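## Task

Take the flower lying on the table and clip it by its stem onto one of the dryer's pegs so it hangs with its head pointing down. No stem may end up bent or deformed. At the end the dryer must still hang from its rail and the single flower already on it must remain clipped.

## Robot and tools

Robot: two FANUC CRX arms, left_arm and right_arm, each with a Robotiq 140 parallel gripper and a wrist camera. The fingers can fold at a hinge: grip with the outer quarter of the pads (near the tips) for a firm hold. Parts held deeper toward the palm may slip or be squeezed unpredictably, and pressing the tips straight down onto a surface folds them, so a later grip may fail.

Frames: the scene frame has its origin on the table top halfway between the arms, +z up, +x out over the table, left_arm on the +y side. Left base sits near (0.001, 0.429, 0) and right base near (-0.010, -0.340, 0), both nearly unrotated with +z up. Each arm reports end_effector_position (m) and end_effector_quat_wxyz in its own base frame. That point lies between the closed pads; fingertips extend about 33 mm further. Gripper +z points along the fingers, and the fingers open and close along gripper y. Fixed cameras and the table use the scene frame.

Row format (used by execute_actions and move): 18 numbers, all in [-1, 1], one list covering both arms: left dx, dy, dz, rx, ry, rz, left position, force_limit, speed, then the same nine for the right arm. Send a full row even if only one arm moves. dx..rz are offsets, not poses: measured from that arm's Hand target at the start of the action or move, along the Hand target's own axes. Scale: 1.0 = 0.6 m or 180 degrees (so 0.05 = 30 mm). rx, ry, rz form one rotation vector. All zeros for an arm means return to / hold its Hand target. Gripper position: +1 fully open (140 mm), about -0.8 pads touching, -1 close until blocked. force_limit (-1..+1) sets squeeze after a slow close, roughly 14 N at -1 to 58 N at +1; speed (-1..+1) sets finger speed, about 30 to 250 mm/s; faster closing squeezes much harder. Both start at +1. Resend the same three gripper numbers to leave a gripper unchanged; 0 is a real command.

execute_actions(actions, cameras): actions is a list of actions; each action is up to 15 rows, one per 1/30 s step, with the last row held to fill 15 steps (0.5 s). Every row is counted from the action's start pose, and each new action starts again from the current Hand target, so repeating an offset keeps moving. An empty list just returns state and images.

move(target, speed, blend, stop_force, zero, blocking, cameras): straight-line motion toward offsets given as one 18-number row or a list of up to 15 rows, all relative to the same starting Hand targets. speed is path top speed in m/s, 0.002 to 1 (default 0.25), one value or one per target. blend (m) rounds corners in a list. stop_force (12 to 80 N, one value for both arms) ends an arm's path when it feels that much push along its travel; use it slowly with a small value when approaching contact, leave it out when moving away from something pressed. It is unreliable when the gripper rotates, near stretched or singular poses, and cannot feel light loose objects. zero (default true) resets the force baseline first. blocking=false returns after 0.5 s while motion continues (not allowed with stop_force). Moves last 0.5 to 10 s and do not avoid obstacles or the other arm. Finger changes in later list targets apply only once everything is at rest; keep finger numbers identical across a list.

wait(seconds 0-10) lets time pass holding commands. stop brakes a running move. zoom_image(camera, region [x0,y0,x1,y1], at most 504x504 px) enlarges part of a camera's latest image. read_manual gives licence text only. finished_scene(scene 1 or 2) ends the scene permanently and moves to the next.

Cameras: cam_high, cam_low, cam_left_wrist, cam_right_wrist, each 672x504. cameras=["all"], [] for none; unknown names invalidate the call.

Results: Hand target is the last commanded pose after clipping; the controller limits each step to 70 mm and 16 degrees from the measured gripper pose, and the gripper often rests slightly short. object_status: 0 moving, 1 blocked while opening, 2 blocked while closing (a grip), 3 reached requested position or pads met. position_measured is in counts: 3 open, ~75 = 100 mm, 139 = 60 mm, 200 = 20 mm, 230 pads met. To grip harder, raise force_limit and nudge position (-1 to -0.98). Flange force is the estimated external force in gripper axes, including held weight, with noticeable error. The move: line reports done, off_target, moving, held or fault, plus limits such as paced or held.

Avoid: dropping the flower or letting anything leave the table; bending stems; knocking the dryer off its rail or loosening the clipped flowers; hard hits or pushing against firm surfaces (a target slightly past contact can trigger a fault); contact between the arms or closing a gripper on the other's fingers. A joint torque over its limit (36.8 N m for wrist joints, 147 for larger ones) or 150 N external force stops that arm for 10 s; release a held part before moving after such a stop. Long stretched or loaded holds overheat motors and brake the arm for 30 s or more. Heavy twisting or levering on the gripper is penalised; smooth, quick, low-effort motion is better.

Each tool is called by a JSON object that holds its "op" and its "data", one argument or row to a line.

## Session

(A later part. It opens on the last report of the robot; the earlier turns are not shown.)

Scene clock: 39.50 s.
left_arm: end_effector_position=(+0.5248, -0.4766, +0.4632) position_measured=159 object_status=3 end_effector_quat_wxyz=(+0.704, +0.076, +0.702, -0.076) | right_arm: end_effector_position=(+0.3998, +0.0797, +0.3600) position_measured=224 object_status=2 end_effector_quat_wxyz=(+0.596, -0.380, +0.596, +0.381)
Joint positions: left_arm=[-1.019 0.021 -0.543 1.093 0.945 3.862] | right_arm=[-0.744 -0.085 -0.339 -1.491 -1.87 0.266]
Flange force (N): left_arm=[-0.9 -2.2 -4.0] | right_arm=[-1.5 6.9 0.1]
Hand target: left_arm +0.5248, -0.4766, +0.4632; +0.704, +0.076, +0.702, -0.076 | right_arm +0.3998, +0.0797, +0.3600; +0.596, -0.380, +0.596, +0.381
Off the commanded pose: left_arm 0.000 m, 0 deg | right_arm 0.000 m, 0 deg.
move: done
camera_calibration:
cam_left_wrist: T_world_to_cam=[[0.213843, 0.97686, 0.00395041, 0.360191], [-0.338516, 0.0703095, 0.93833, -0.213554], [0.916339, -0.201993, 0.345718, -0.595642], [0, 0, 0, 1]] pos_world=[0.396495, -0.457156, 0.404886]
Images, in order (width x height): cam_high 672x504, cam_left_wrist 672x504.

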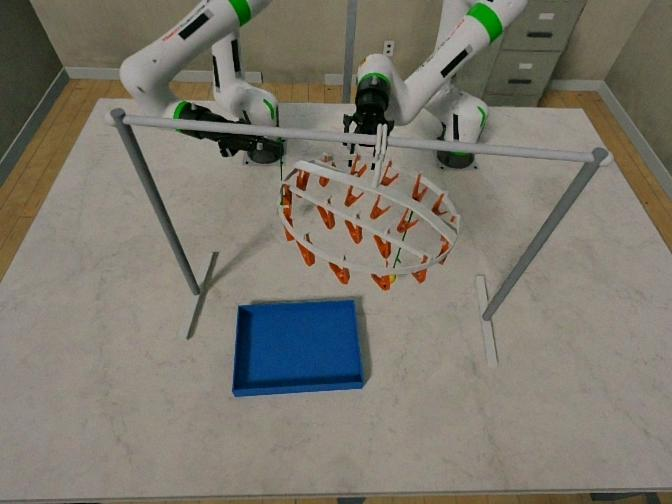

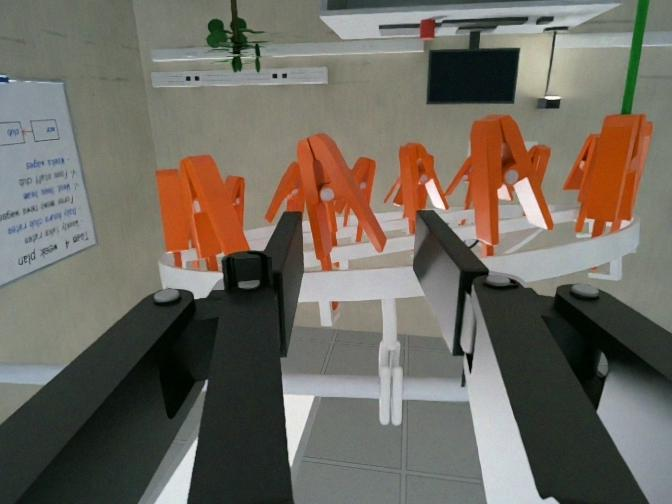

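{"op": "move", "data": {
  "target": [0.015,0.0,-0.045,0,0,0,-0.24,-1,0,0,0,0,0,0,0,-1,-1,-1],
  "speed": 0.05
}}

{"op": "wait", "data": {
  "seconds": 1.5,
  "cameras": ["cam_left_wrist","cam_high","cam_low"]
}}

{"op": "zoom_image", "data": {
  "camera": "cam_left_wrist",
  "region": [240, 60, 460, 300]
}}

{"op": "zoom_image", "data": {
  "camera": "cam_high",
  "region": [310, 120, 430, 240]
}}

{"op": "zoom_image", "data": {
  "camera": "cam_low",
  "region": [300, 10, 490, 170]
}}

Scene clock: 45.67 s.
left_arm: end_effector_position=(+0.4985, -0.4708, +0.4542) position_measured=159 object_status=3 end_effector_quat_wxyz=(+0.704, +0.076, +0.702, -0.076) | right_arm: end_effector_position=(+0.3998, +0.0797, +0.3600) position_measured=224 object_status=2 end_effector_quat_wxyz=(+0.596, -0.380, +0.596, +0.381)
Joint positions: left_arm=[-1.073 -0.01 -0.599 1.122 0.997 3.864] | right_arm=[-0.744 -0.085 -0.339 -1.491 -1.87 0.266]
Flange force (N): left_arm=[-1.7 -1.9 -3.4] | right_arm=[-1.7 7.0 0.3]
Hand target: left_arm +0.4985, -0.4708, +0.4542; +0.704, +0.076, +0.702, -0.076 | right_arm +0.3998, +0.0797, +0.3600; +0.596, -0.380, +0.596, +0.381
Off the commanded pose: left_arm 0.000 m, 0 deg | right_arm 0.000 m, 0 deg.
move: done
camera_calibration:
cam_left_wrist: T_world_to_cam=[[0.213785, 0.976873, 0.00382562, 0.360262], [-0.338501, 0.0704052, 0.938328, -0.214288], [0.916358, -0.201896, 0.345725, -0.567191], [0, 0, 0, 1]] pos_world=[0.370195, -0.451357, 0.395786]
cam_right_wrist: T_world_to_cam=[[-0.909502, 0.415652, -0.00627502, 0.341084], [-0.153347, -0.321437, 0.934432, -0.246716], [0.386381, 0.85083, 0.356086, -0.207412], [0, 0, 0, 1]] pos_world=[0.352524, -0.0446029, 0.306536]

Scene clock: 47.17 s.
left_arm: end_effector_position=(+0.4985, -0.4708, +0.4542) position_measured=159 object_status=3 end_effector_quat_wxyz=(+0.704, +0.076, +0.702, -0.076) | right_arm: end_effector_position=(+0.3998, +0.0797, +0.3600) position_measured=224 object_status=2 end_effector_quat_wxyz=(+0.596, -0.380, +0.596, +0.381)
Joint positions: left_arm=[-1.073 -0.01 -0.599 1.122 0.997 3.864] | right_arm=[-0.744 -0.085 -0.339 -1.491 -1.87 0.266]
Flange force (N): left_arm=[-1.8 -2.1 -3.0] | right_arm=[-1.7 7.1 0.2]
Hand target: left_arm +0.4985, -0.4708, +0.4542; +0.704, +0.076, +0.702, -0.076 | right_arm +0.3998, +0.0797, +0.3600; +0.596, -0.380, +0.596, +0.381
Tool commands: left_gripper/position=-0.24 left_gripper/force_limit=-1.0 left_gripper/speed=+0.0 right_gripper/position=-1.0 right_gripper/force_limit=-1.0 right_gripper/speed=-1.0
Off the commanded pose: left_arm 0.000 m, 0 deg | right_arm 0.000 m, 0 deg.
wait: 1.50 s; at rest by 0.17 s
camera_calibration:
cam_left_wrist: T_world_to_cam=[[0.213843, 0.97686, 0.00395041, 0.360185], [-0.338516, 0.0703095, 0.93833, -0.214326], [0.916339, -0.201993, 0.345718, -0.567225], [0, 0, 0, 1]] pos_world=[0.370195, -0.451356, 0.395786]
Images, in order (width x height): cam_high 672x504, cam_low 672x504, cam_left_wrist 672x504.

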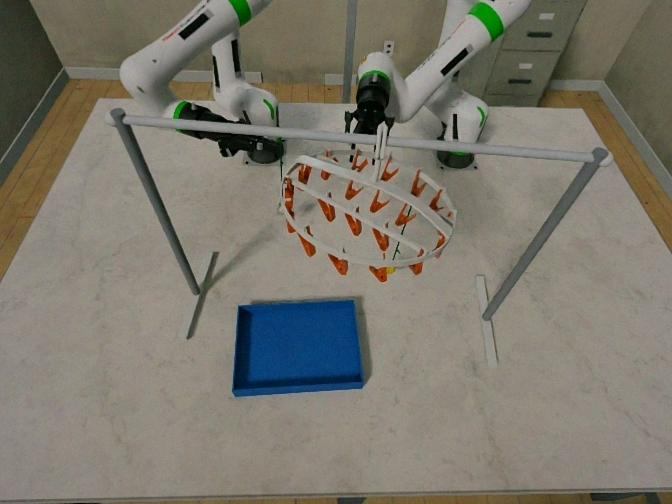

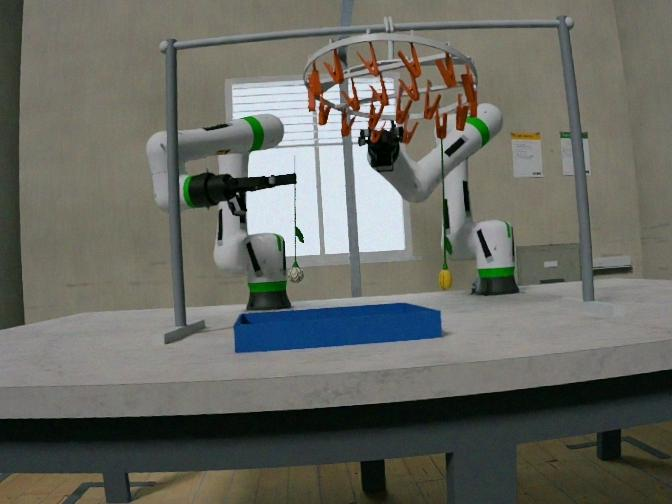

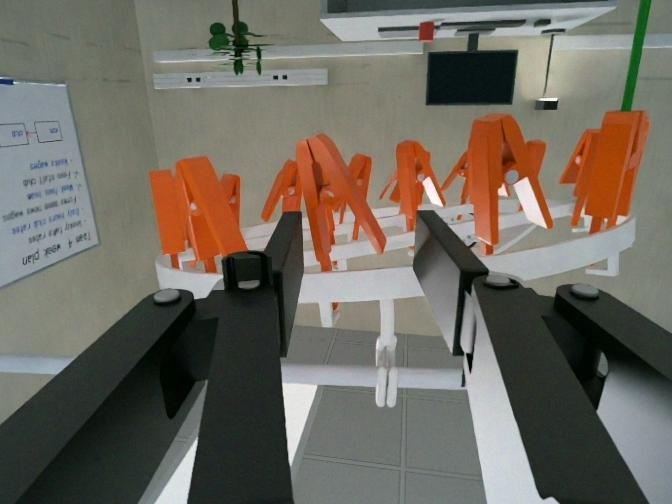

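Scaled by 2.100.

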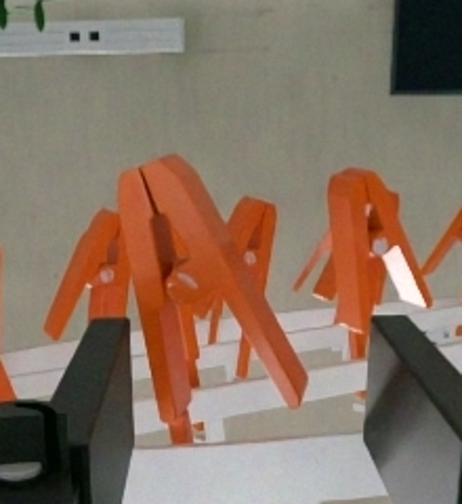

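Scaled by 4.200.

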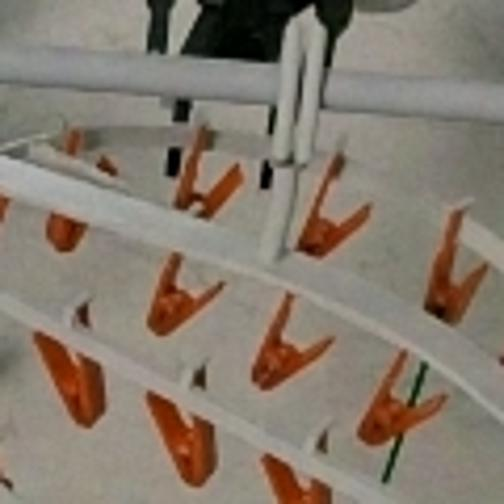

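Scaled by 2.653.

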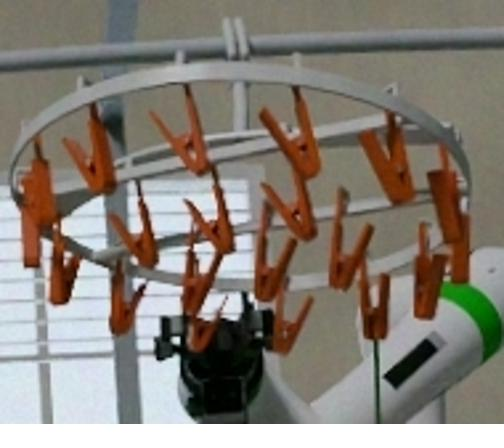

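{"op": "move", "data": {
  "target": [
    [0,0.0,-0.05,0,0,0,-0.24,-1,0,0,0,0,0,0,0,-1,-1,-1],
    [0.0167,0.0,-0.06,0,0,0,-0.24,-1,0,0,0,0,0,0,0,-1,-1,-1]
  ],
  "speed": 0.05
}}

{"op": "wait", "data": {
  "seconds": 2.5,
  "cameras": ["cam_left_wrist","cam_high","cam_low"]
}}

{"op": "zoom_image", "data": {
  "camera": "cam_left_wrist",
  "region": [240, 60, 460, 300]
}}

Scene clock: 48.87 s.
left_arm: end_effector_position=(+0.4633, -0.4631, +0.4441) position_measured=159 object_status=3 end_effector_quat_wxyz=(+0.704, +0.076, +0.702, -0.076) | right_arm: end_effector_position=(+0.3998, +0.0797, +0.3600) position_measured=224 object_status=2 end_effector_quat_wxyz=(+0.596, -0.380, +0.596, +0.381)
Joint positions: left_arm=[-1.156 -0.047 -0.664 1.17 1.071 3.861] | right_arm=[-0.744 -0.085 -0.339 -1.491 -1.87 0.266]
Flange force (N): left_arm=[-1.6 -2.1 -2.8] | right_arm=[-1.3 6.3 -0.2]
Hand target: left_arm +0.4633, -0.4631, +0.4441; +0.704, +0.076, +0.702, -0.076 | right_arm +0.3998, +0.0797, +0.3600; +0.596, -0.380, +0.596, +0.381
Off the commanded pose: left_arm 0.000 m, 0 deg | right_arm 0.000 m, 0 deg.
move: done
camera_calibration:
cam_left_wrist: T_world_to_cam=[[0.213753, 0.97688, 0.00391757, 0.360281], [-0.338523, 0.07031, 0.938328, -0.217303], [0.916358, -0.201897, 0.345725, -0.529889], [0, 0, 0, 1]] pos_world=[0.334995, -0.443656, 0.385686]
cam_right_wrist: T_world_to_cam=[[-0.909502, 0.415652, -0.00627502, 0.341084], [-0.153347, -0.321437, 0.934432, -0.246716], [0.386381, 0.85083, 0.356086, -0.207412], [0, 0, 0, 1]] pos_world=[0.352524, -0.0446029, 0.306536]

Scene clock: 51.37 s.
left_arm: end_effector_position=(+0.4633, -0.4631, +0.4441) position_measured=159 object_status=3 end_effector_quat_wxyz=(+0.704, +0.076, +0.702, -0.076) | right_arm: end_effector_position=(+0.3998, +0.0797, +0.3600) position_measured=224 object_status=2 end_effector_quat_wxyz=(+0.596, -0.380, +0.596, +0.381)
Joint positions: left_arm=[-1.156 -0.047 -0.664 1.17 1.071 3.861] | right_arm=[-0.744 -0.085 -0.339 -1.491 -1.87 0.266]
Flange force (N): left_arm=[-1.9 -2.3 -2.9] | right_arm=[-1.2 6.5 -0.4]
Hand target: left_arm +0.4633, -0.4631, +0.4441; +0.704, +0.076, +0.702, -0.076 | right_arm +0.3998, +0.0797, +0.3600; +0.596, -0.380, +0.596, +0.381
Tool commands: left_gripper/position=-0.24 left_gripper/force_limit=-1.0 left_gripper/speed=+0.0 right_gripper/position=-1.0 right_gripper/force_limit=-1.0 right_gripper/speed=-1.0
Off the commanded pose: left_arm 0.000 m, 0 deg | right_arm 0.000 m, 0 deg.
wait: 2.50 s; at rest by 0.17 s
camera_calibration:
cam_left_wrist: T_world_to_cam=[[0.213843, 0.97686, 0.00395041, 0.36023], [-0.338516, 0.0703095, 0.93833, -0.217306], [0.916339, -0.201993, 0.345718, -0.529923], [0, 0, 0, 1]] pos_world=[0.334995, -0.443656, 0.385686]
Images, in order (width x height): cam_high 672x504, cam_low 672x504, cam_left_wrist 672x504.

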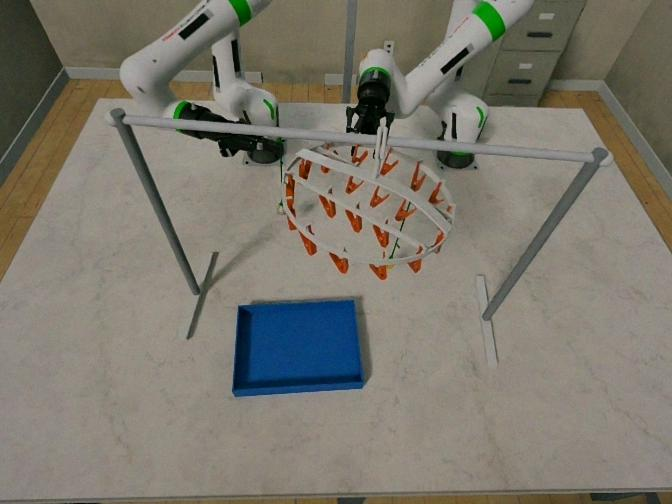

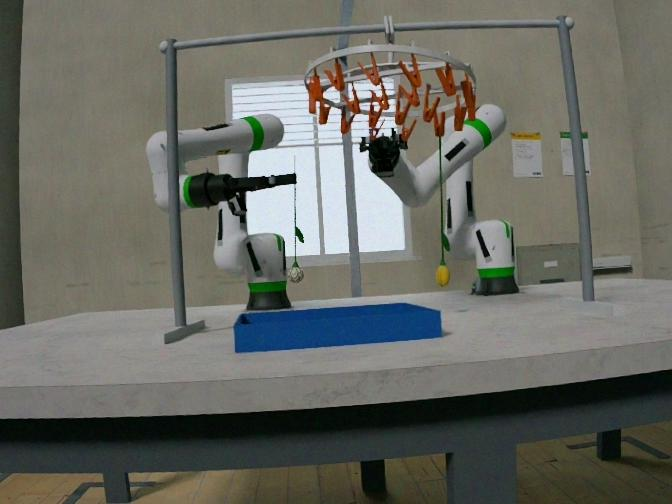

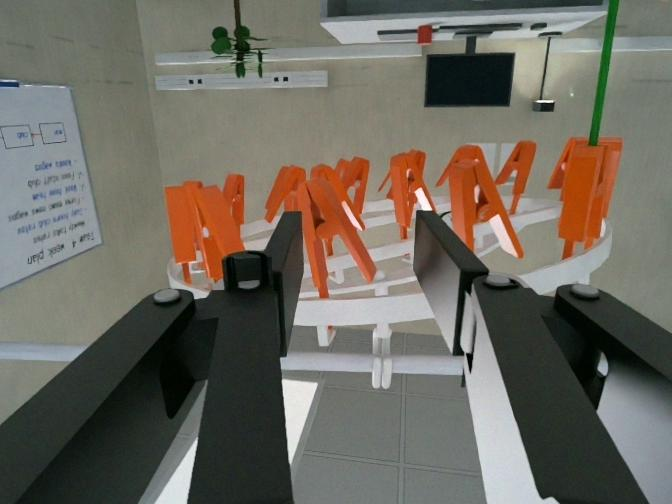

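Scaled by 2.100.

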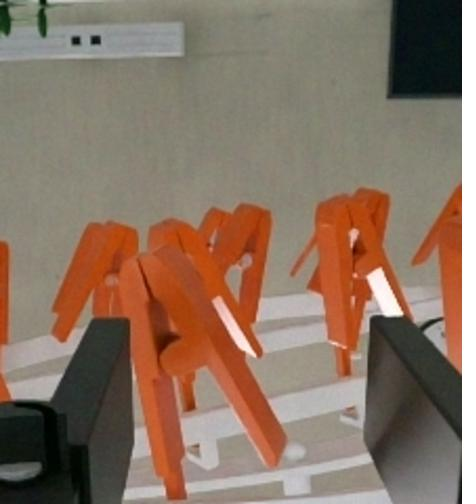

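{"op": "move", "data": {
  "target": [-0.0175,-0.006,0.055,0,0,0,-0.24,-1,0,0,0,0,0,0,0,-1,-1,-1],
  "speed": 0.06,
  "cameras": ["cam_left_wrist"]
}}

{"op": "zoom_image", "data": {
  "camera": "cam_left_wrist",
  "region": [240, 60, 460, 300]
}}

Scene clock: 53.20 s.
left_arm: end_effector_position=(+0.4948, -0.4737, +0.4547) position_measured=159 object_status=3 end_effector_quat_wxyz=(+0.704, +0.076, +0.702, -0.076) | right_arm: end_effector_position=(+0.3998, +0.0797, +0.3600) position_measured=224 object_status=2 end_effector_quat_wxyz=(+0.596, -0.380, +0.596, +0.381)
Joint positions: left_arm=[-1.087 -0.007 -0.596 1.133 1.008 3.858] | right_arm=[-0.744 -0.085 -0.339 -1.491 -1.87 0.266]
Flange force (N): left_arm=[-1.7 -1.6 -3.0] | right_arm=[-1.0 6.1 -0.1]
Hand target: left_arm +0.4948, -0.4737, +0.4547; +0.704, +0.076, +0.702, -0.076 | right_arm +0.3998, +0.0797, +0.3600; +0.596, -0.380, +0.596, +0.381
Off the commanded pose: left_arm 0.000 m, 0 deg | right_arm 0.000 m, 0 deg.
move: done
camera_calibration:
cam_left_wrist: T_world_to_cam=[[0.213843, 0.97686, 0.00395041, 0.363828], [-0.338516, 0.0703095, 0.93833, -0.215878], [0.916339, -0.201993, 0.345718, -0.564502], [0, 0, 0, 1]] pos_world=[0.366395, -0.454256, 0.396286]
Images, in order (width x height): cam_left_wrist 672x504.

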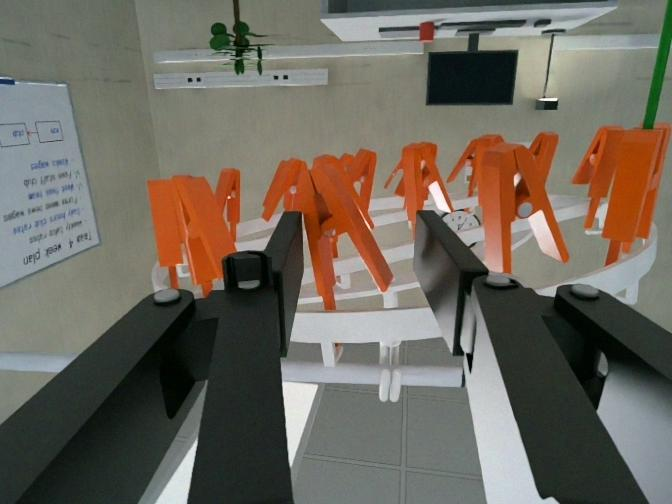

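Scaled by 2.100.

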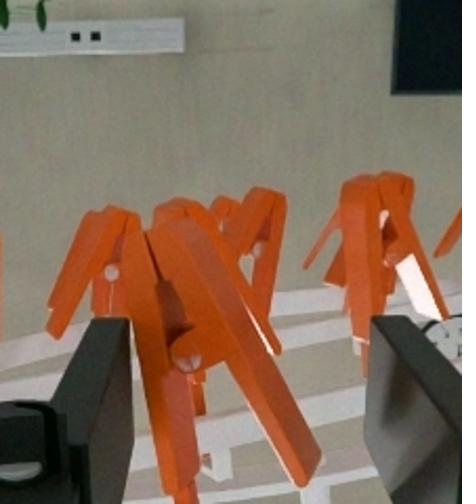

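{"op": "move", "data": {
  "target": [
    [-0.0067,0,0.0,0,0,0,-0.24,-1,0,0,0,0,0,0,0,-1,-1,-1],
    [-0.0067,0,0.028,0,0,0,-0.24,-1,0,0,0,0,0,0,0,-1,-1,-1]
  ],
  "speed": 0.05,
  "cameras": ["cam_left_wrist"]
}}

{"op": "zoom_image", "data": {
  "camera": "cam_left_wrist",
  "region": [240, 100, 460, 340]
}}

Scene clock: 54.47 s.
left_arm: end_effector_position=(+0.5112, -0.4773, +0.4587) position_measured=159 object_status=3 end_effector_quat_wxyz=(+0.704, +0.076, +0.702, -0.076) | right_arm: end_effector_position=(+0.3998, +0.0797, +0.3600) position_measured=224 object_status=2 end_effector_quat_wxyz=(+0.596, -0.380, +0.596, +0.381)
Joint positions: left_arm=[-1.052 0.013 -0.564 1.112 0.976 3.861] | right_arm=[-0.744 -0.085 -0.339 -1.491 -1.87 0.266]
Flange force (N): left_arm=[-2.0 -2.1 -2.6] | right_arm=[-1.0 7.4 -0.2]
Hand target: left_arm +0.5112, -0.4773, +0.4587; +0.704, +0.076, +0.702, -0.076 | right_arm +0.3998, +0.0797, +0.3600; +0.596, -0.380, +0.596, +0.381
Off the commanded pose: left_arm 0.000 m, 0 deg | right_arm 0.000 m, 0 deg.
move: done
camera_calibration:
cam_left_wrist: T_world_to_cam=[[0.213875, 0.976853, 0.00385847, 0.363844], [-0.338495, 0.0704048, 0.938331, -0.213791], [0.91634, -0.201992, 0.345718, -0.581639], [0, 0, 0, 1]] pos_world=[0.382795, -0.457857, 0.400286]
Images, in order (width x height): cam_left_wrist 672x504.

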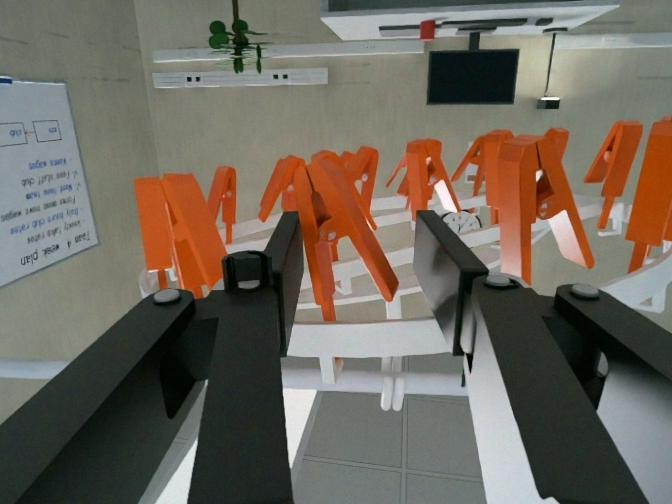

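Scaled by 2.100.

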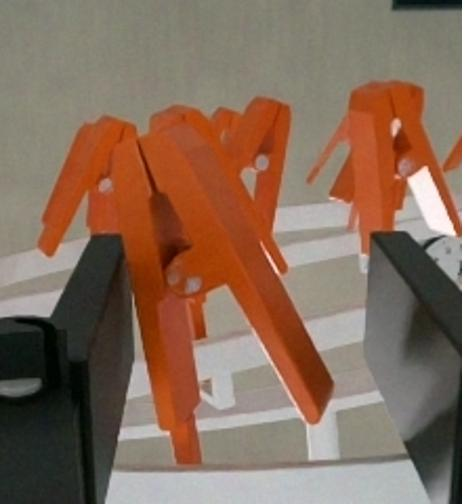

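{"op": "move", "data": {
  "target": [0,0,0,0,0,0,-0.6,-1,-1,0,0,0,0,0,0,-1,-1,-1]
}}

{"op": "wait", "data": {
  "seconds": 0.7,
  "cameras": ["all"]
}}

{"op": "zoom_image", "data": {
  "camera": "cam_left_wrist",
  "region": [240, 100, 460, 340]
}}

Scene clock: 55.90 s.
left_arm: end_effector_position=(+0.5112, -0.4773, +0.4587) position_measured=195 object_status=2 end_effector_quat_wxyz=(+0.704, +0.076, +0.702, -0.076) | right_arm: end_effector_position=(+0.3998, +0.0797, +0.3600) position_measured=224 object_status=2 end_effector_quat_wxyz=(+0.596, -0.380, +0.596, +0.381)
Joint positions: left_arm=[-1.052 0.013 -0.564 1.112 0.976 3.861] | right_arm=[-0.744 -0.085 -0.339 -1.491 -1.87 0.266]
Flange force (N): left_arm=[-1.8 -1.9 -3.1] | right_arm=[-2.1 6.1 -0.1]
Hand target: left_arm +0.5112, -0.4773, +0.4587; +0.704, +0.076, +0.702, -0.076 | right_arm +0.3998, +0.0797, +0.3600; +0.596, -0.380, +0.596, +0.381
Off the commanded pose: left_arm 0.000 m, 0 deg | right_arm 0.000 m, 0 deg.
move: done
camera_calibration:
cam_left_wrist: T_world_to_cam=[[0.213843, 0.97686, 0.00395041, 0.363801], [-0.338516, 0.0703095, 0.93833, -0.213792], [0.916339, -0.201993, 0.345718, -0.581731], [0, 0, 0, 1]] pos_world=[0.382895, -0.457856, 0.400286]
cam_right_wrist: T_world_to_cam=[[-0.909502, 0.415652, -0.00627502, 0.341084], [-0.153347, -0.321437, 0.934432, -0.246716], [0.386381, 0.85083, 0.356086, -0.207412], [0, 0, 0, 1]] pos_world=[0.352524, -0.0446029, 0.306536]

Scene clock: 56.60 s.
left_arm: end_effector_position=(+0.5112, -0.4773, +0.4587) position_measured=195 object_status=2 end_effector_quat_wxyz=(+0.704, +0.076, +0.702, -0.076) | right_arm: end_effector_position=(+0.3998, +0.0797, +0.3600) position_measured=224 object_status=2 end_effector_quat_wxyz=(+0.596, -0.380, +0.596, +0.381)
Joint positions: left_arm=[-1.052 0.013 -0.564 1.112 0.976 3.861] | right_arm=[-0.744 -0.085 -0.339 -1.491 -1.87 0.266]
Flange force (N): left_arm=[-1.8 -2.3 -2.9] | right_arm=[-1.4 7.8 -0.5]
Hand target: left_arm +0.5112, -0.4773, +0.4587; +0.704, +0.076, +0.702, -0.076 | right_arm +0.3998, +0.0797, +0.3600; +0.596, -0.380, +0.596, +0.381
Tool commands: left_gripper/position=-0.6 left_gripper/force_limit=-1.0 left_gripper/speed=-1.0 right_gripper/position=-1.0 right_gripper/force_limit=-1.0 right_gripper/speed=-1.0
Off the commanded pose: left_arm 0.000 m, 0 deg | right_arm 0.000 m, 0 deg.
wait: 0.70 s; at rest by 0.17 s
camera_calibration:
cam_left_wrist: T_world_to_cam=[[0.213843, 0.97686, 0.00395041, 0.363801], [-0.338516, 0.0703095, 0.93833, -0.213792], [0.916339, -0.201993, 0.345718, -0.581731], [0, 0, 0, 1]] pos_world=[0.382895, -0.457856, 0.400286]
cam_right_wrist: T_world_to_cam=[[-0.909502, 0.415652, -0.00627502, 0.341084], [-0.153347, -0.321437, 0.934432, -0.246716], [0.386381, 0.85083, 0.356086, -0.207412], [0, 0, 0, 1]] pos_world=[0.352524, -0.0446029, 0.306536]

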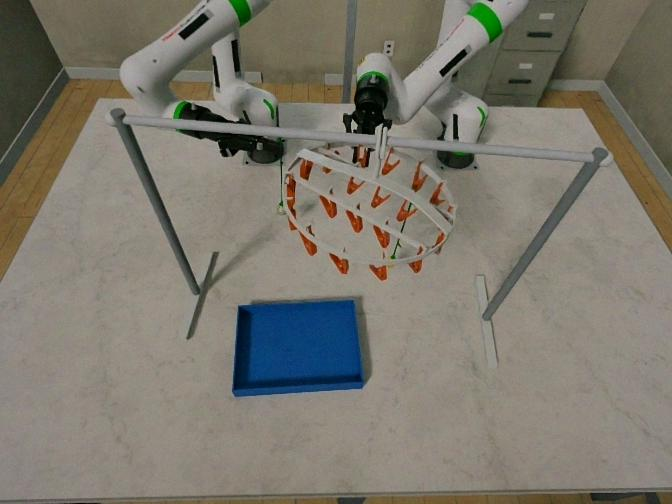

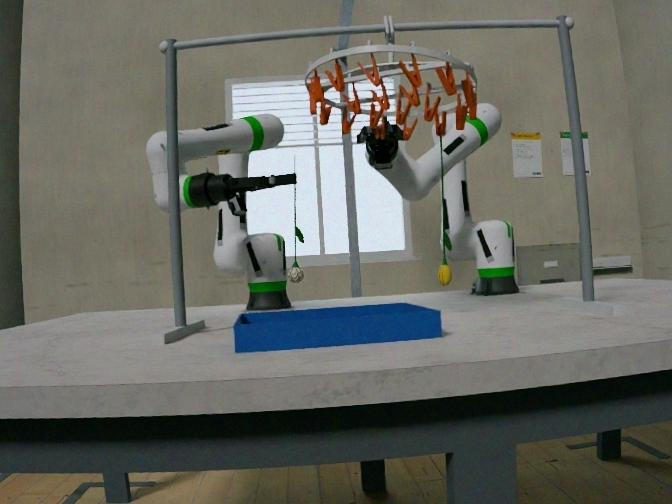

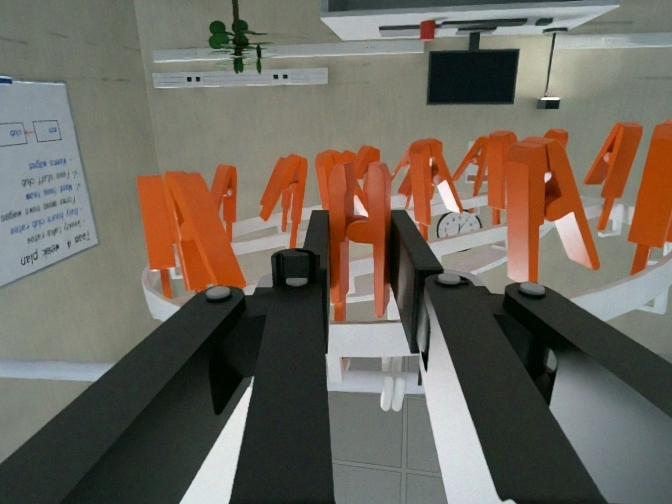

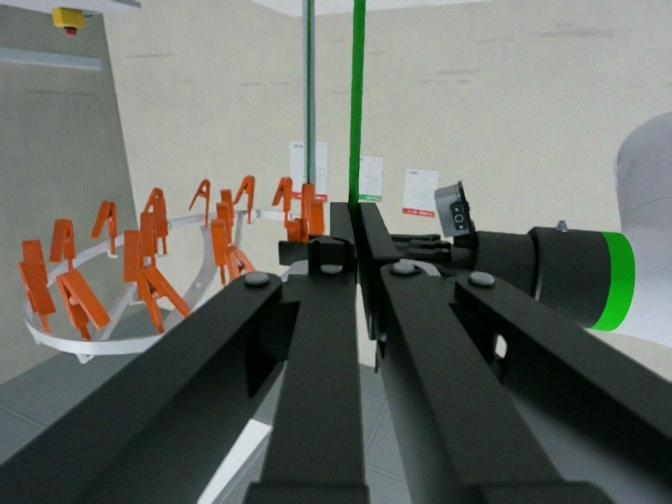

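Scaled by 2.100.

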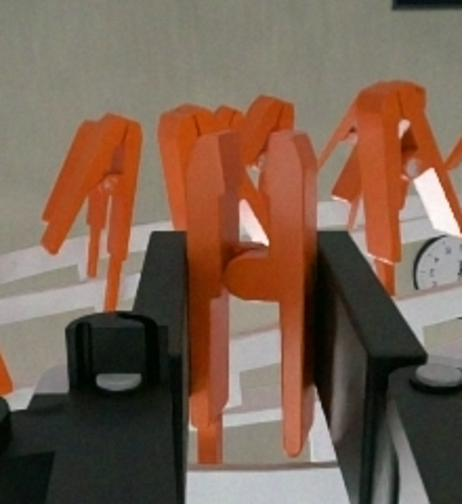

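{"op": "zoom_image", "data": {
  "camera": "cam_right_wrist",
  "region": [190, 150, 390, 300]
}}

{"op": "zoom_image", "data": {
  "camera": "cam_low",
  "region": [340, 50, 470, 180]
}}

Scaled by 2.520.

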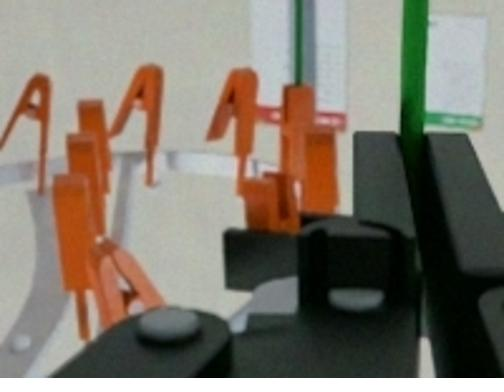

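Scaled by 3.877.

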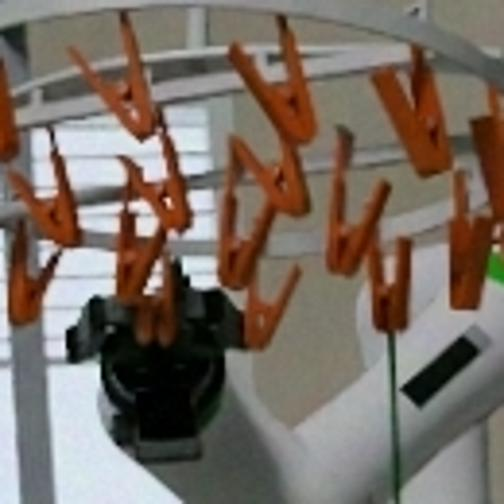

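{"op": "move", "data": {
  "target": [
    [0,0,0,0,0,0,-0.6,-1,-1,0.04,0,0.05,0,0,0,-1,-1,-1],
    [0,0,0,0,0,0,-0.6,-1,-1,0.04,-0.0712,0.4053,0,0,0,-1,-1,-1]
  ],
  "speed": 0.15,
  "blend": 0.02,
  "cameras": ["all"]
}}

{"op": "zoom_image", "data": {
  "camera": "cam_left_wrist",
  "region": [240, 0, 460, 340]
}}

{"op": "zoom_image", "data": {
  "camera": "cam_low",
  "region": [340, 70, 430, 200]
}}

{"op": "zoom_image", "data": {
  "camera": "cam_high",
  "region": [310, 120, 430, 240]
}}

Scene clock: 60.77 s.
left_arm: end_effector_position=(+0.5112, -0.4773, +0.4587) position_measured=195 object_status=2 end_effector_quat_wxyz=(+0.704, +0.076, +0.702, -0.076) | right_arm: end_effector_position=(+0.5409, +0.2823, +0.3362) position_measured=224 object_status=2 end_effector_quat_wxyz=(+0.596, -0.380, +0.596, +0.381)
Joint positions: left_arm=[-1.052 0.013 -0.564 1.112 0.976 3.861] | right_arm=[-0.137 0.062 -0.258 -1.668 -1.289 0.334]
Flange force (N): left_arm=[-1.7 -2.1 -3.1] | right_arm=[-1.4 5.5 -4.3]
Hand target: left_arm +0.5112, -0.4773, +0.4587; +0.704, +0.076, +0.702, -0.076 | right_arm +0.5409, +0.2823, +0.3362; +0.596, -0.380, +0.596, +0.381
Off the commanded pose: left_arm 0.000 m, 0 deg | right_arm 0.000 m, 0 deg.
move: done; blend cut to 0.0192 m at target 1
camera_calibration:
cam_left_wrist: T_world_to_cam=[[0.213843, 0.97686, 0.00395041, 0.363801], [-0.338516, 0.0703095, 0.93833, -0.213792], [0.916339, -0.201993, 0.345718, -0.581731], [0, 0, 0, 1]] pos_world=[0.382895, -0.457856, 0.400286]
cam_right_wrist: T_world_to_cam=[[-0.909496, 0.415664, -0.00631447, 0.38506], [-0.153349, -0.32134, 0.934465, -0.137646], [0.386394, 0.850861, 0.355999, -0.425785], [0, 0, 0, 1]] pos_world=[0.493624, 0.157997, 0.282636]

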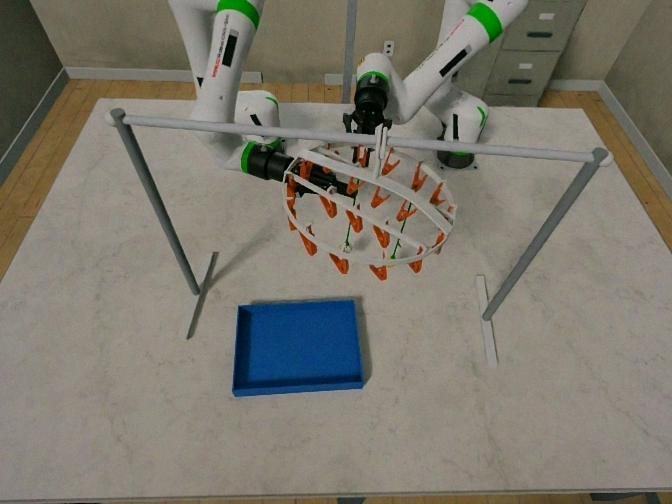

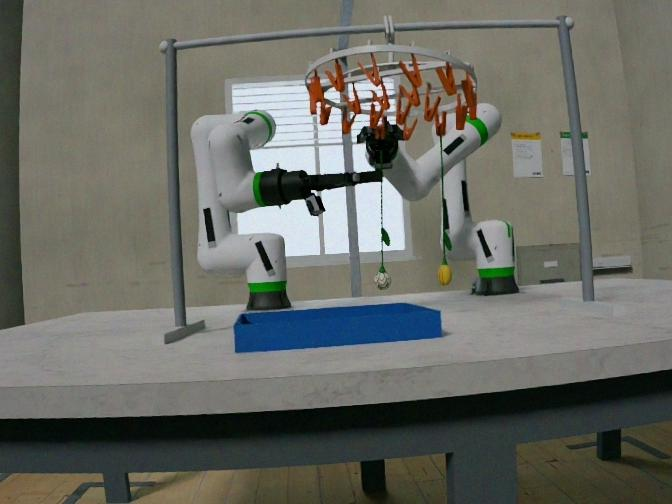

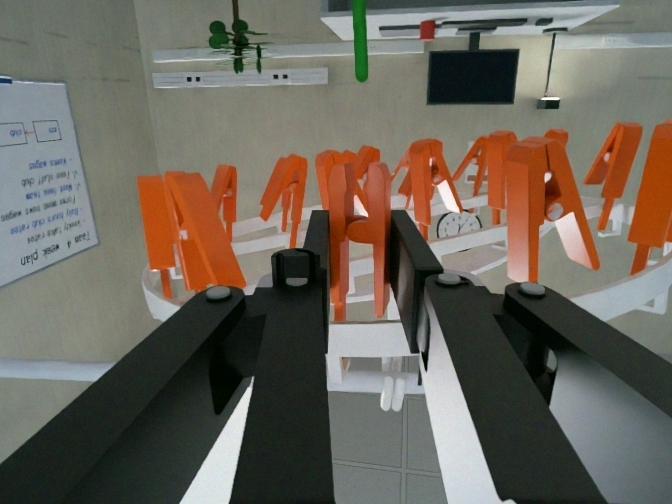

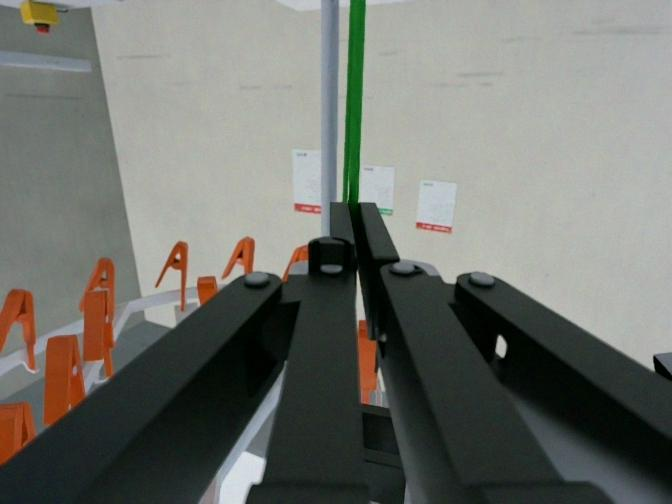

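Scaled by 1.482.

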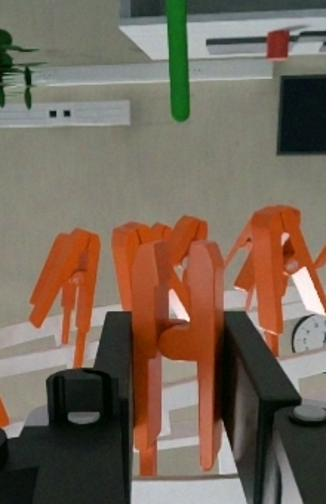

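Scaled by 3.877.

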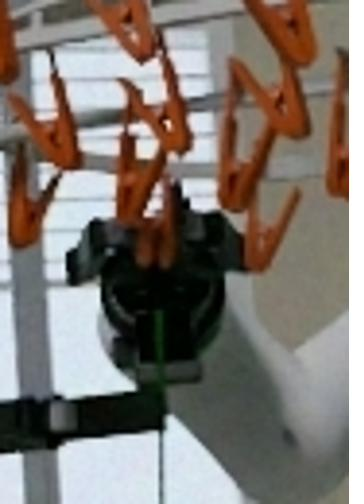

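Scaled by 4.200.

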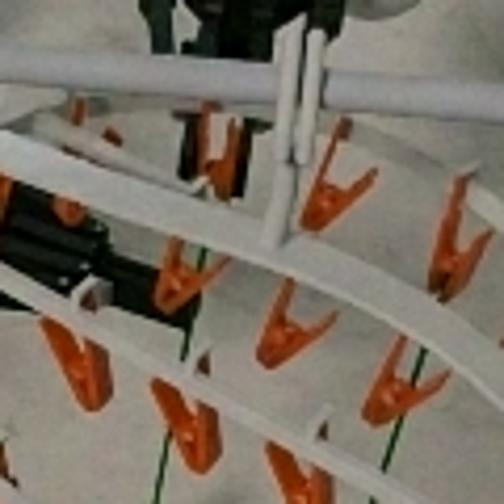

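{"op": "zoom_image", "data": {
  "camera": "cam_right_wrist",
  "region": [270, 180, 470, 420]
}}

Scaled by 2.100.

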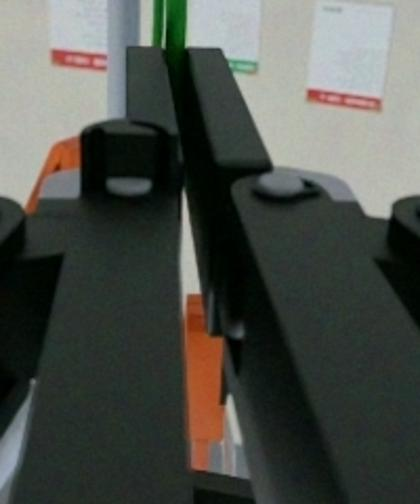

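{"op": "move", "data": {
  "target": [0,0,0,0,0,0,-0.6,-1,-1,-0.045,0,0,0,0,0,-1,-1,-1],
  "speed": 0.05,
  "cameras": ["cam_left_wrist","cam_low","cam_high"]
}}

{"op": "zoom_image", "data": {
  "camera": "cam_left_wrist",
  "region": [270, 60, 450, 340]
}}

{"op": "zoom_image", "data": {
  "camera": "cam_low",
  "region": [350, 90, 420, 180]
}}

{"op": "zoom_image", "data": {
  "camera": "cam_high",
  "region": [330, 130, 400, 200]
}}

Scene clock: 67.73 s.
left_arm: end_effector_position=(+0.5112, -0.4773, +0.4587) position_measured=195 object_status=2 end_effector_quat_wxyz=(+0.704, +0.076, +0.702, -0.076) | right_arm: end_effector_position=(+0.5409, +0.2823, +0.3631) position_measured=224 object_status=2 end_effector_quat_wxyz=(+0.596, -0.380, +0.596, +0.381)
Joint positions: left_arm=[-1.052 0.013 -0.564 1.112 0.976 3.861] | right_arm=[-0.131 0.02 -0.23 -1.649 -1.277 0.261]
Flange force (N): left_arm=[-1.8 -2.2 -3.0] | right_arm=[-1.1 5.3 -3.9]
Hand target: left_arm +0.5112, -0.4773, +0.4587; +0.704, +0.076, +0.702, -0.076 | right_arm +0.5409, +0.2823, +0.3632; +0.596, -0.380, +0.596, +0.381
Off the commanded pose: left_arm 0.000 m, 0 deg | right_arm 0.000 m, 0 deg.
move: done
camera_calibration:
cam_left_wrist: T_world_to_cam=[[0.213843, 0.97686, 0.00395041, 0.363801], [-0.338516, 0.0703095, 0.93833, -0.213792], [0.916339, -0.201993, 0.345718, -0.581731], [0, 0, 0, 1]] pos_world=[0.382895, -0.457856, 0.400286]
Images, in order (width x height): cam_high 672x504, cam_low 672x504, cam_left_wrist 672x504.

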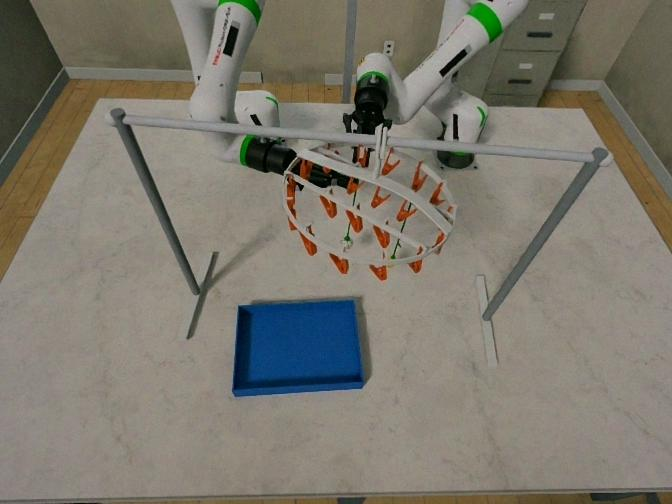

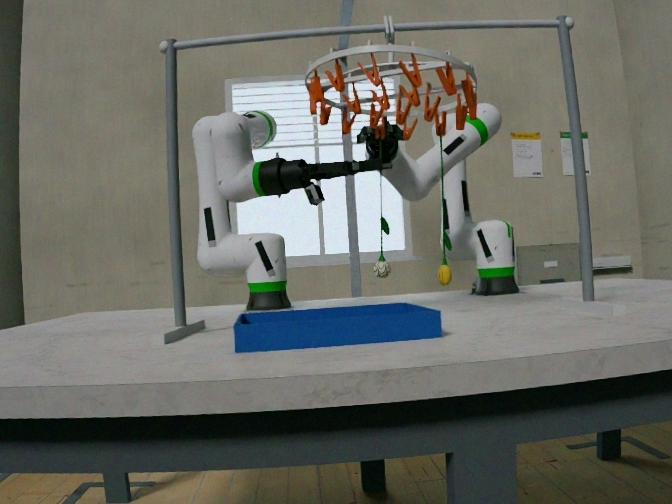

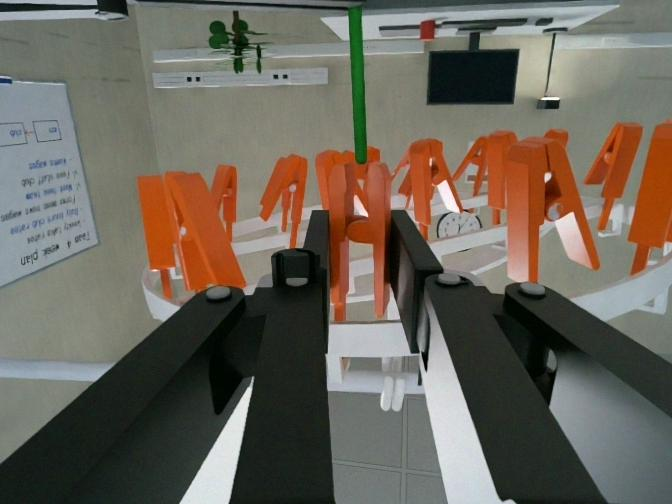

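Scaled by 1.800.

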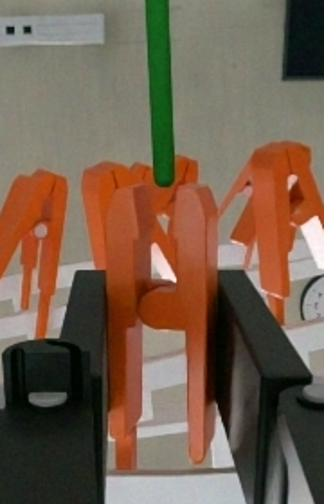

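Scaled by 5.600.

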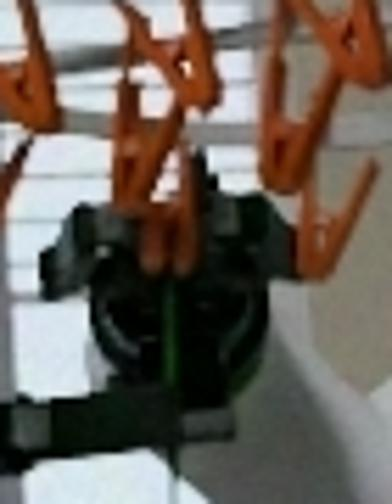

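Scaled by 7.200.

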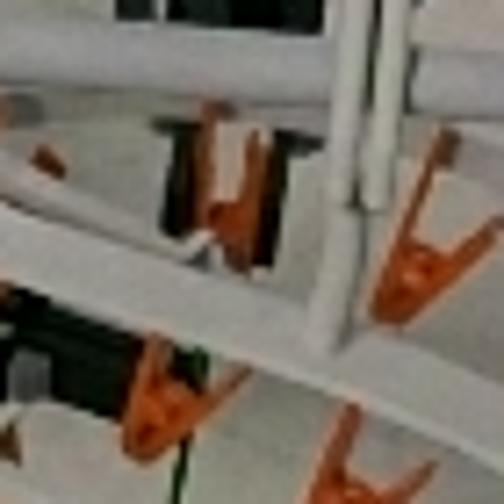

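{"op": "move", "data": {
  "target": [0,0,0,0,0,0,-0.6,-1,-1,-0.0225,0,0,0,0,0,-1,-1,-1],
  "speed": 0.03,
  "cameras": ["cam_left_wrist","cam_low","cam_right_wrist"]
}}

{"op": "zoom_image", "data": {
  "camera": "cam_left_wrist",
  "region": [270, 60, 450, 340]
}}

{"op": "zoom_image", "data": {
  "camera": "cam_low",
  "region": [350, 90, 420, 180]
}}

Scene clock: 69.93 s.
left_arm: end_effector_position=(+0.5112, -0.4773, +0.4587) position_measured=195 object_status=2 end_effector_quat_wxyz=(+0.704, +0.076, +0.702, -0.076) | right_arm: end_effector_position=(+0.5409, +0.2823, +0.3767) position_measured=224 object_status=2 end_effector_quat_wxyz=(+0.596, -0.380, +0.596, +0.381)
Joint positions: left_arm=[-1.052 0.013 -0.564 1.112 0.976 3.861] | right_arm=[-0.127 0.001 -0.214 -1.639 -1.271 0.225]
Flange force (N): left_arm=[-1.7 -2.1 -3.5] | right_arm=[-1.0 6.5 -4.7]
Hand target: left_arm +0.5112, -0.4773, +0.4587; +0.704, +0.076, +0.702, -0.076 | right_arm +0.5409, +0.2823, +0.3767; +0.596, -0.380, +0.596, +0.381
Off the commanded pose: left_arm 0.000 m, 0 deg | right_arm 0.000 m, 0 deg.
move: done
camera_calibration:
cam_left_wrist: T_world_to_cam=[[0.213843, 0.97686, 0.00395041, 0.363801], [-0.338516, 0.0703095, 0.93833, -0.213792], [0.916339, -0.201993, 0.345718, -0.581731], [0, 0, 0, 1]] pos_world=[0.382895, -0.457856, 0.400286]
cam_right_wrist: T_world_to_cam=[[-0.909496, 0.415664, -0.00631447, 0.385316], [-0.153349, -0.32134, 0.934465, -0.175492], [0.386394, 0.850861, 0.355999, -0.440203], [0, 0, 0, 1]] pos_world=[0.493624, 0.157997, 0.323136]
Images, in order (width x height): cam_low 672x504, cam_left_wrist 672x504, cam_right_wrist 672x504.

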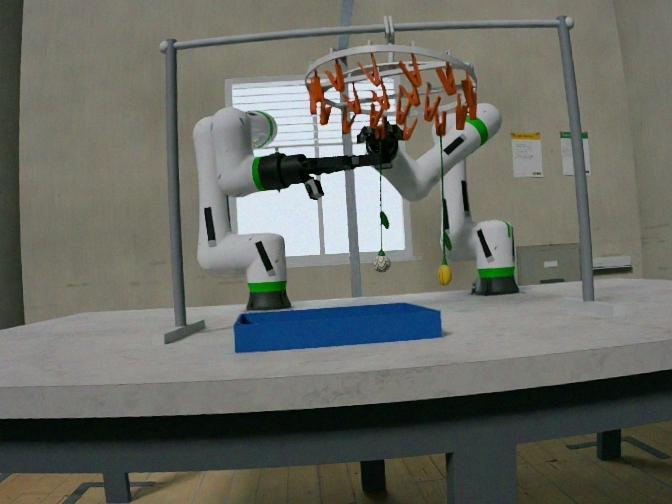

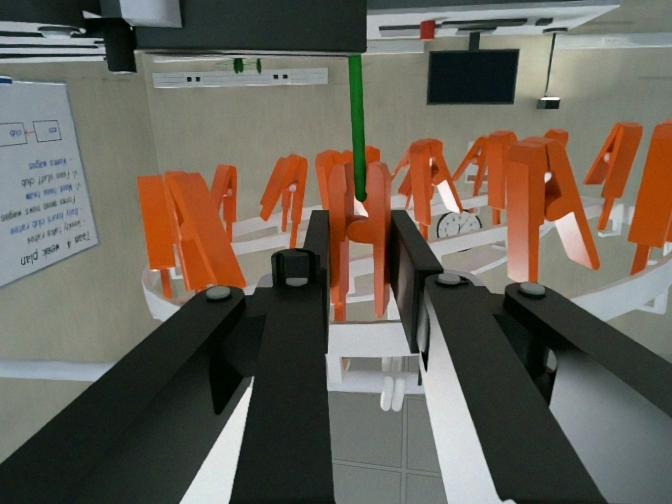

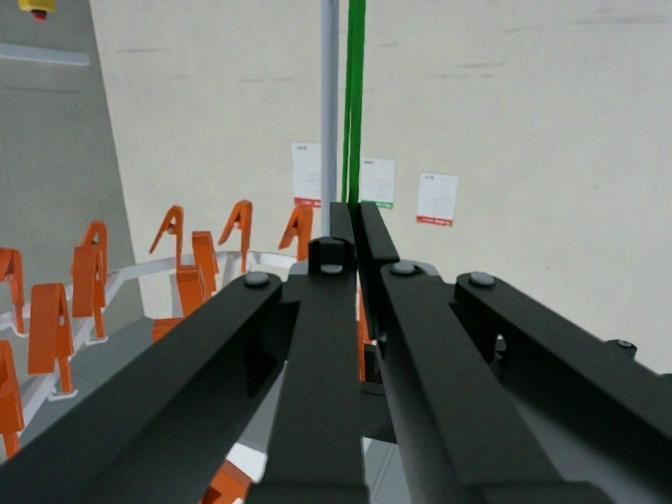

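Scaled by 1.800.

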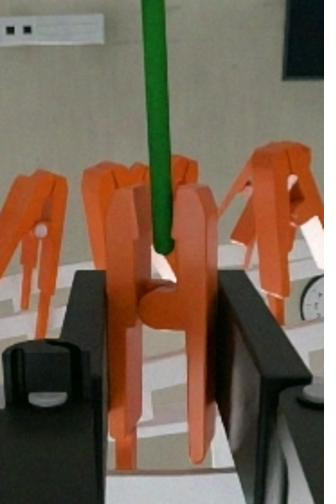

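Scaled by 5.600.

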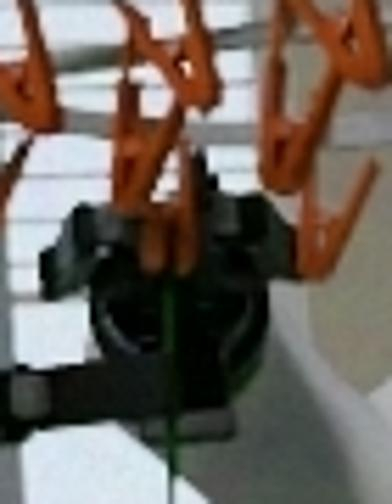

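{"op": "zoom_image", "data": {
  "camera": "cam_left_wrist",
  "region": [320, 130, 400, 250]
}}

{"op": "zoom_image", "data": {
  "camera": "cam_low",
  "region": [366, 115, 396, 150]
}}

Scaled by 4.200.

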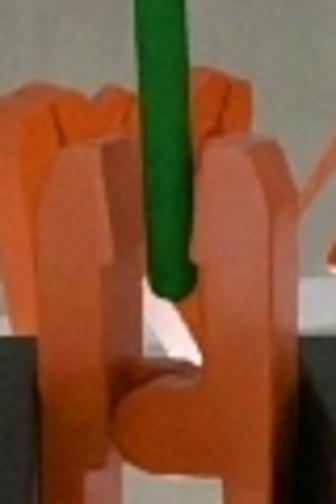

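Scaled by 14.400.

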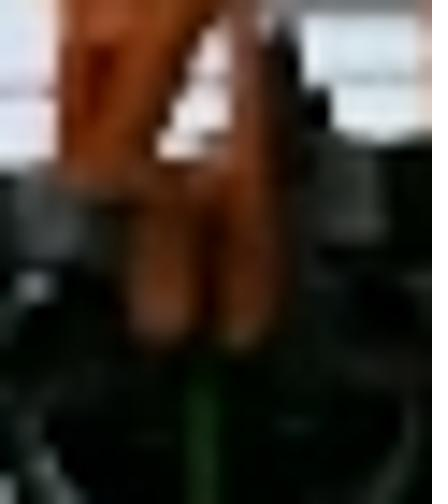

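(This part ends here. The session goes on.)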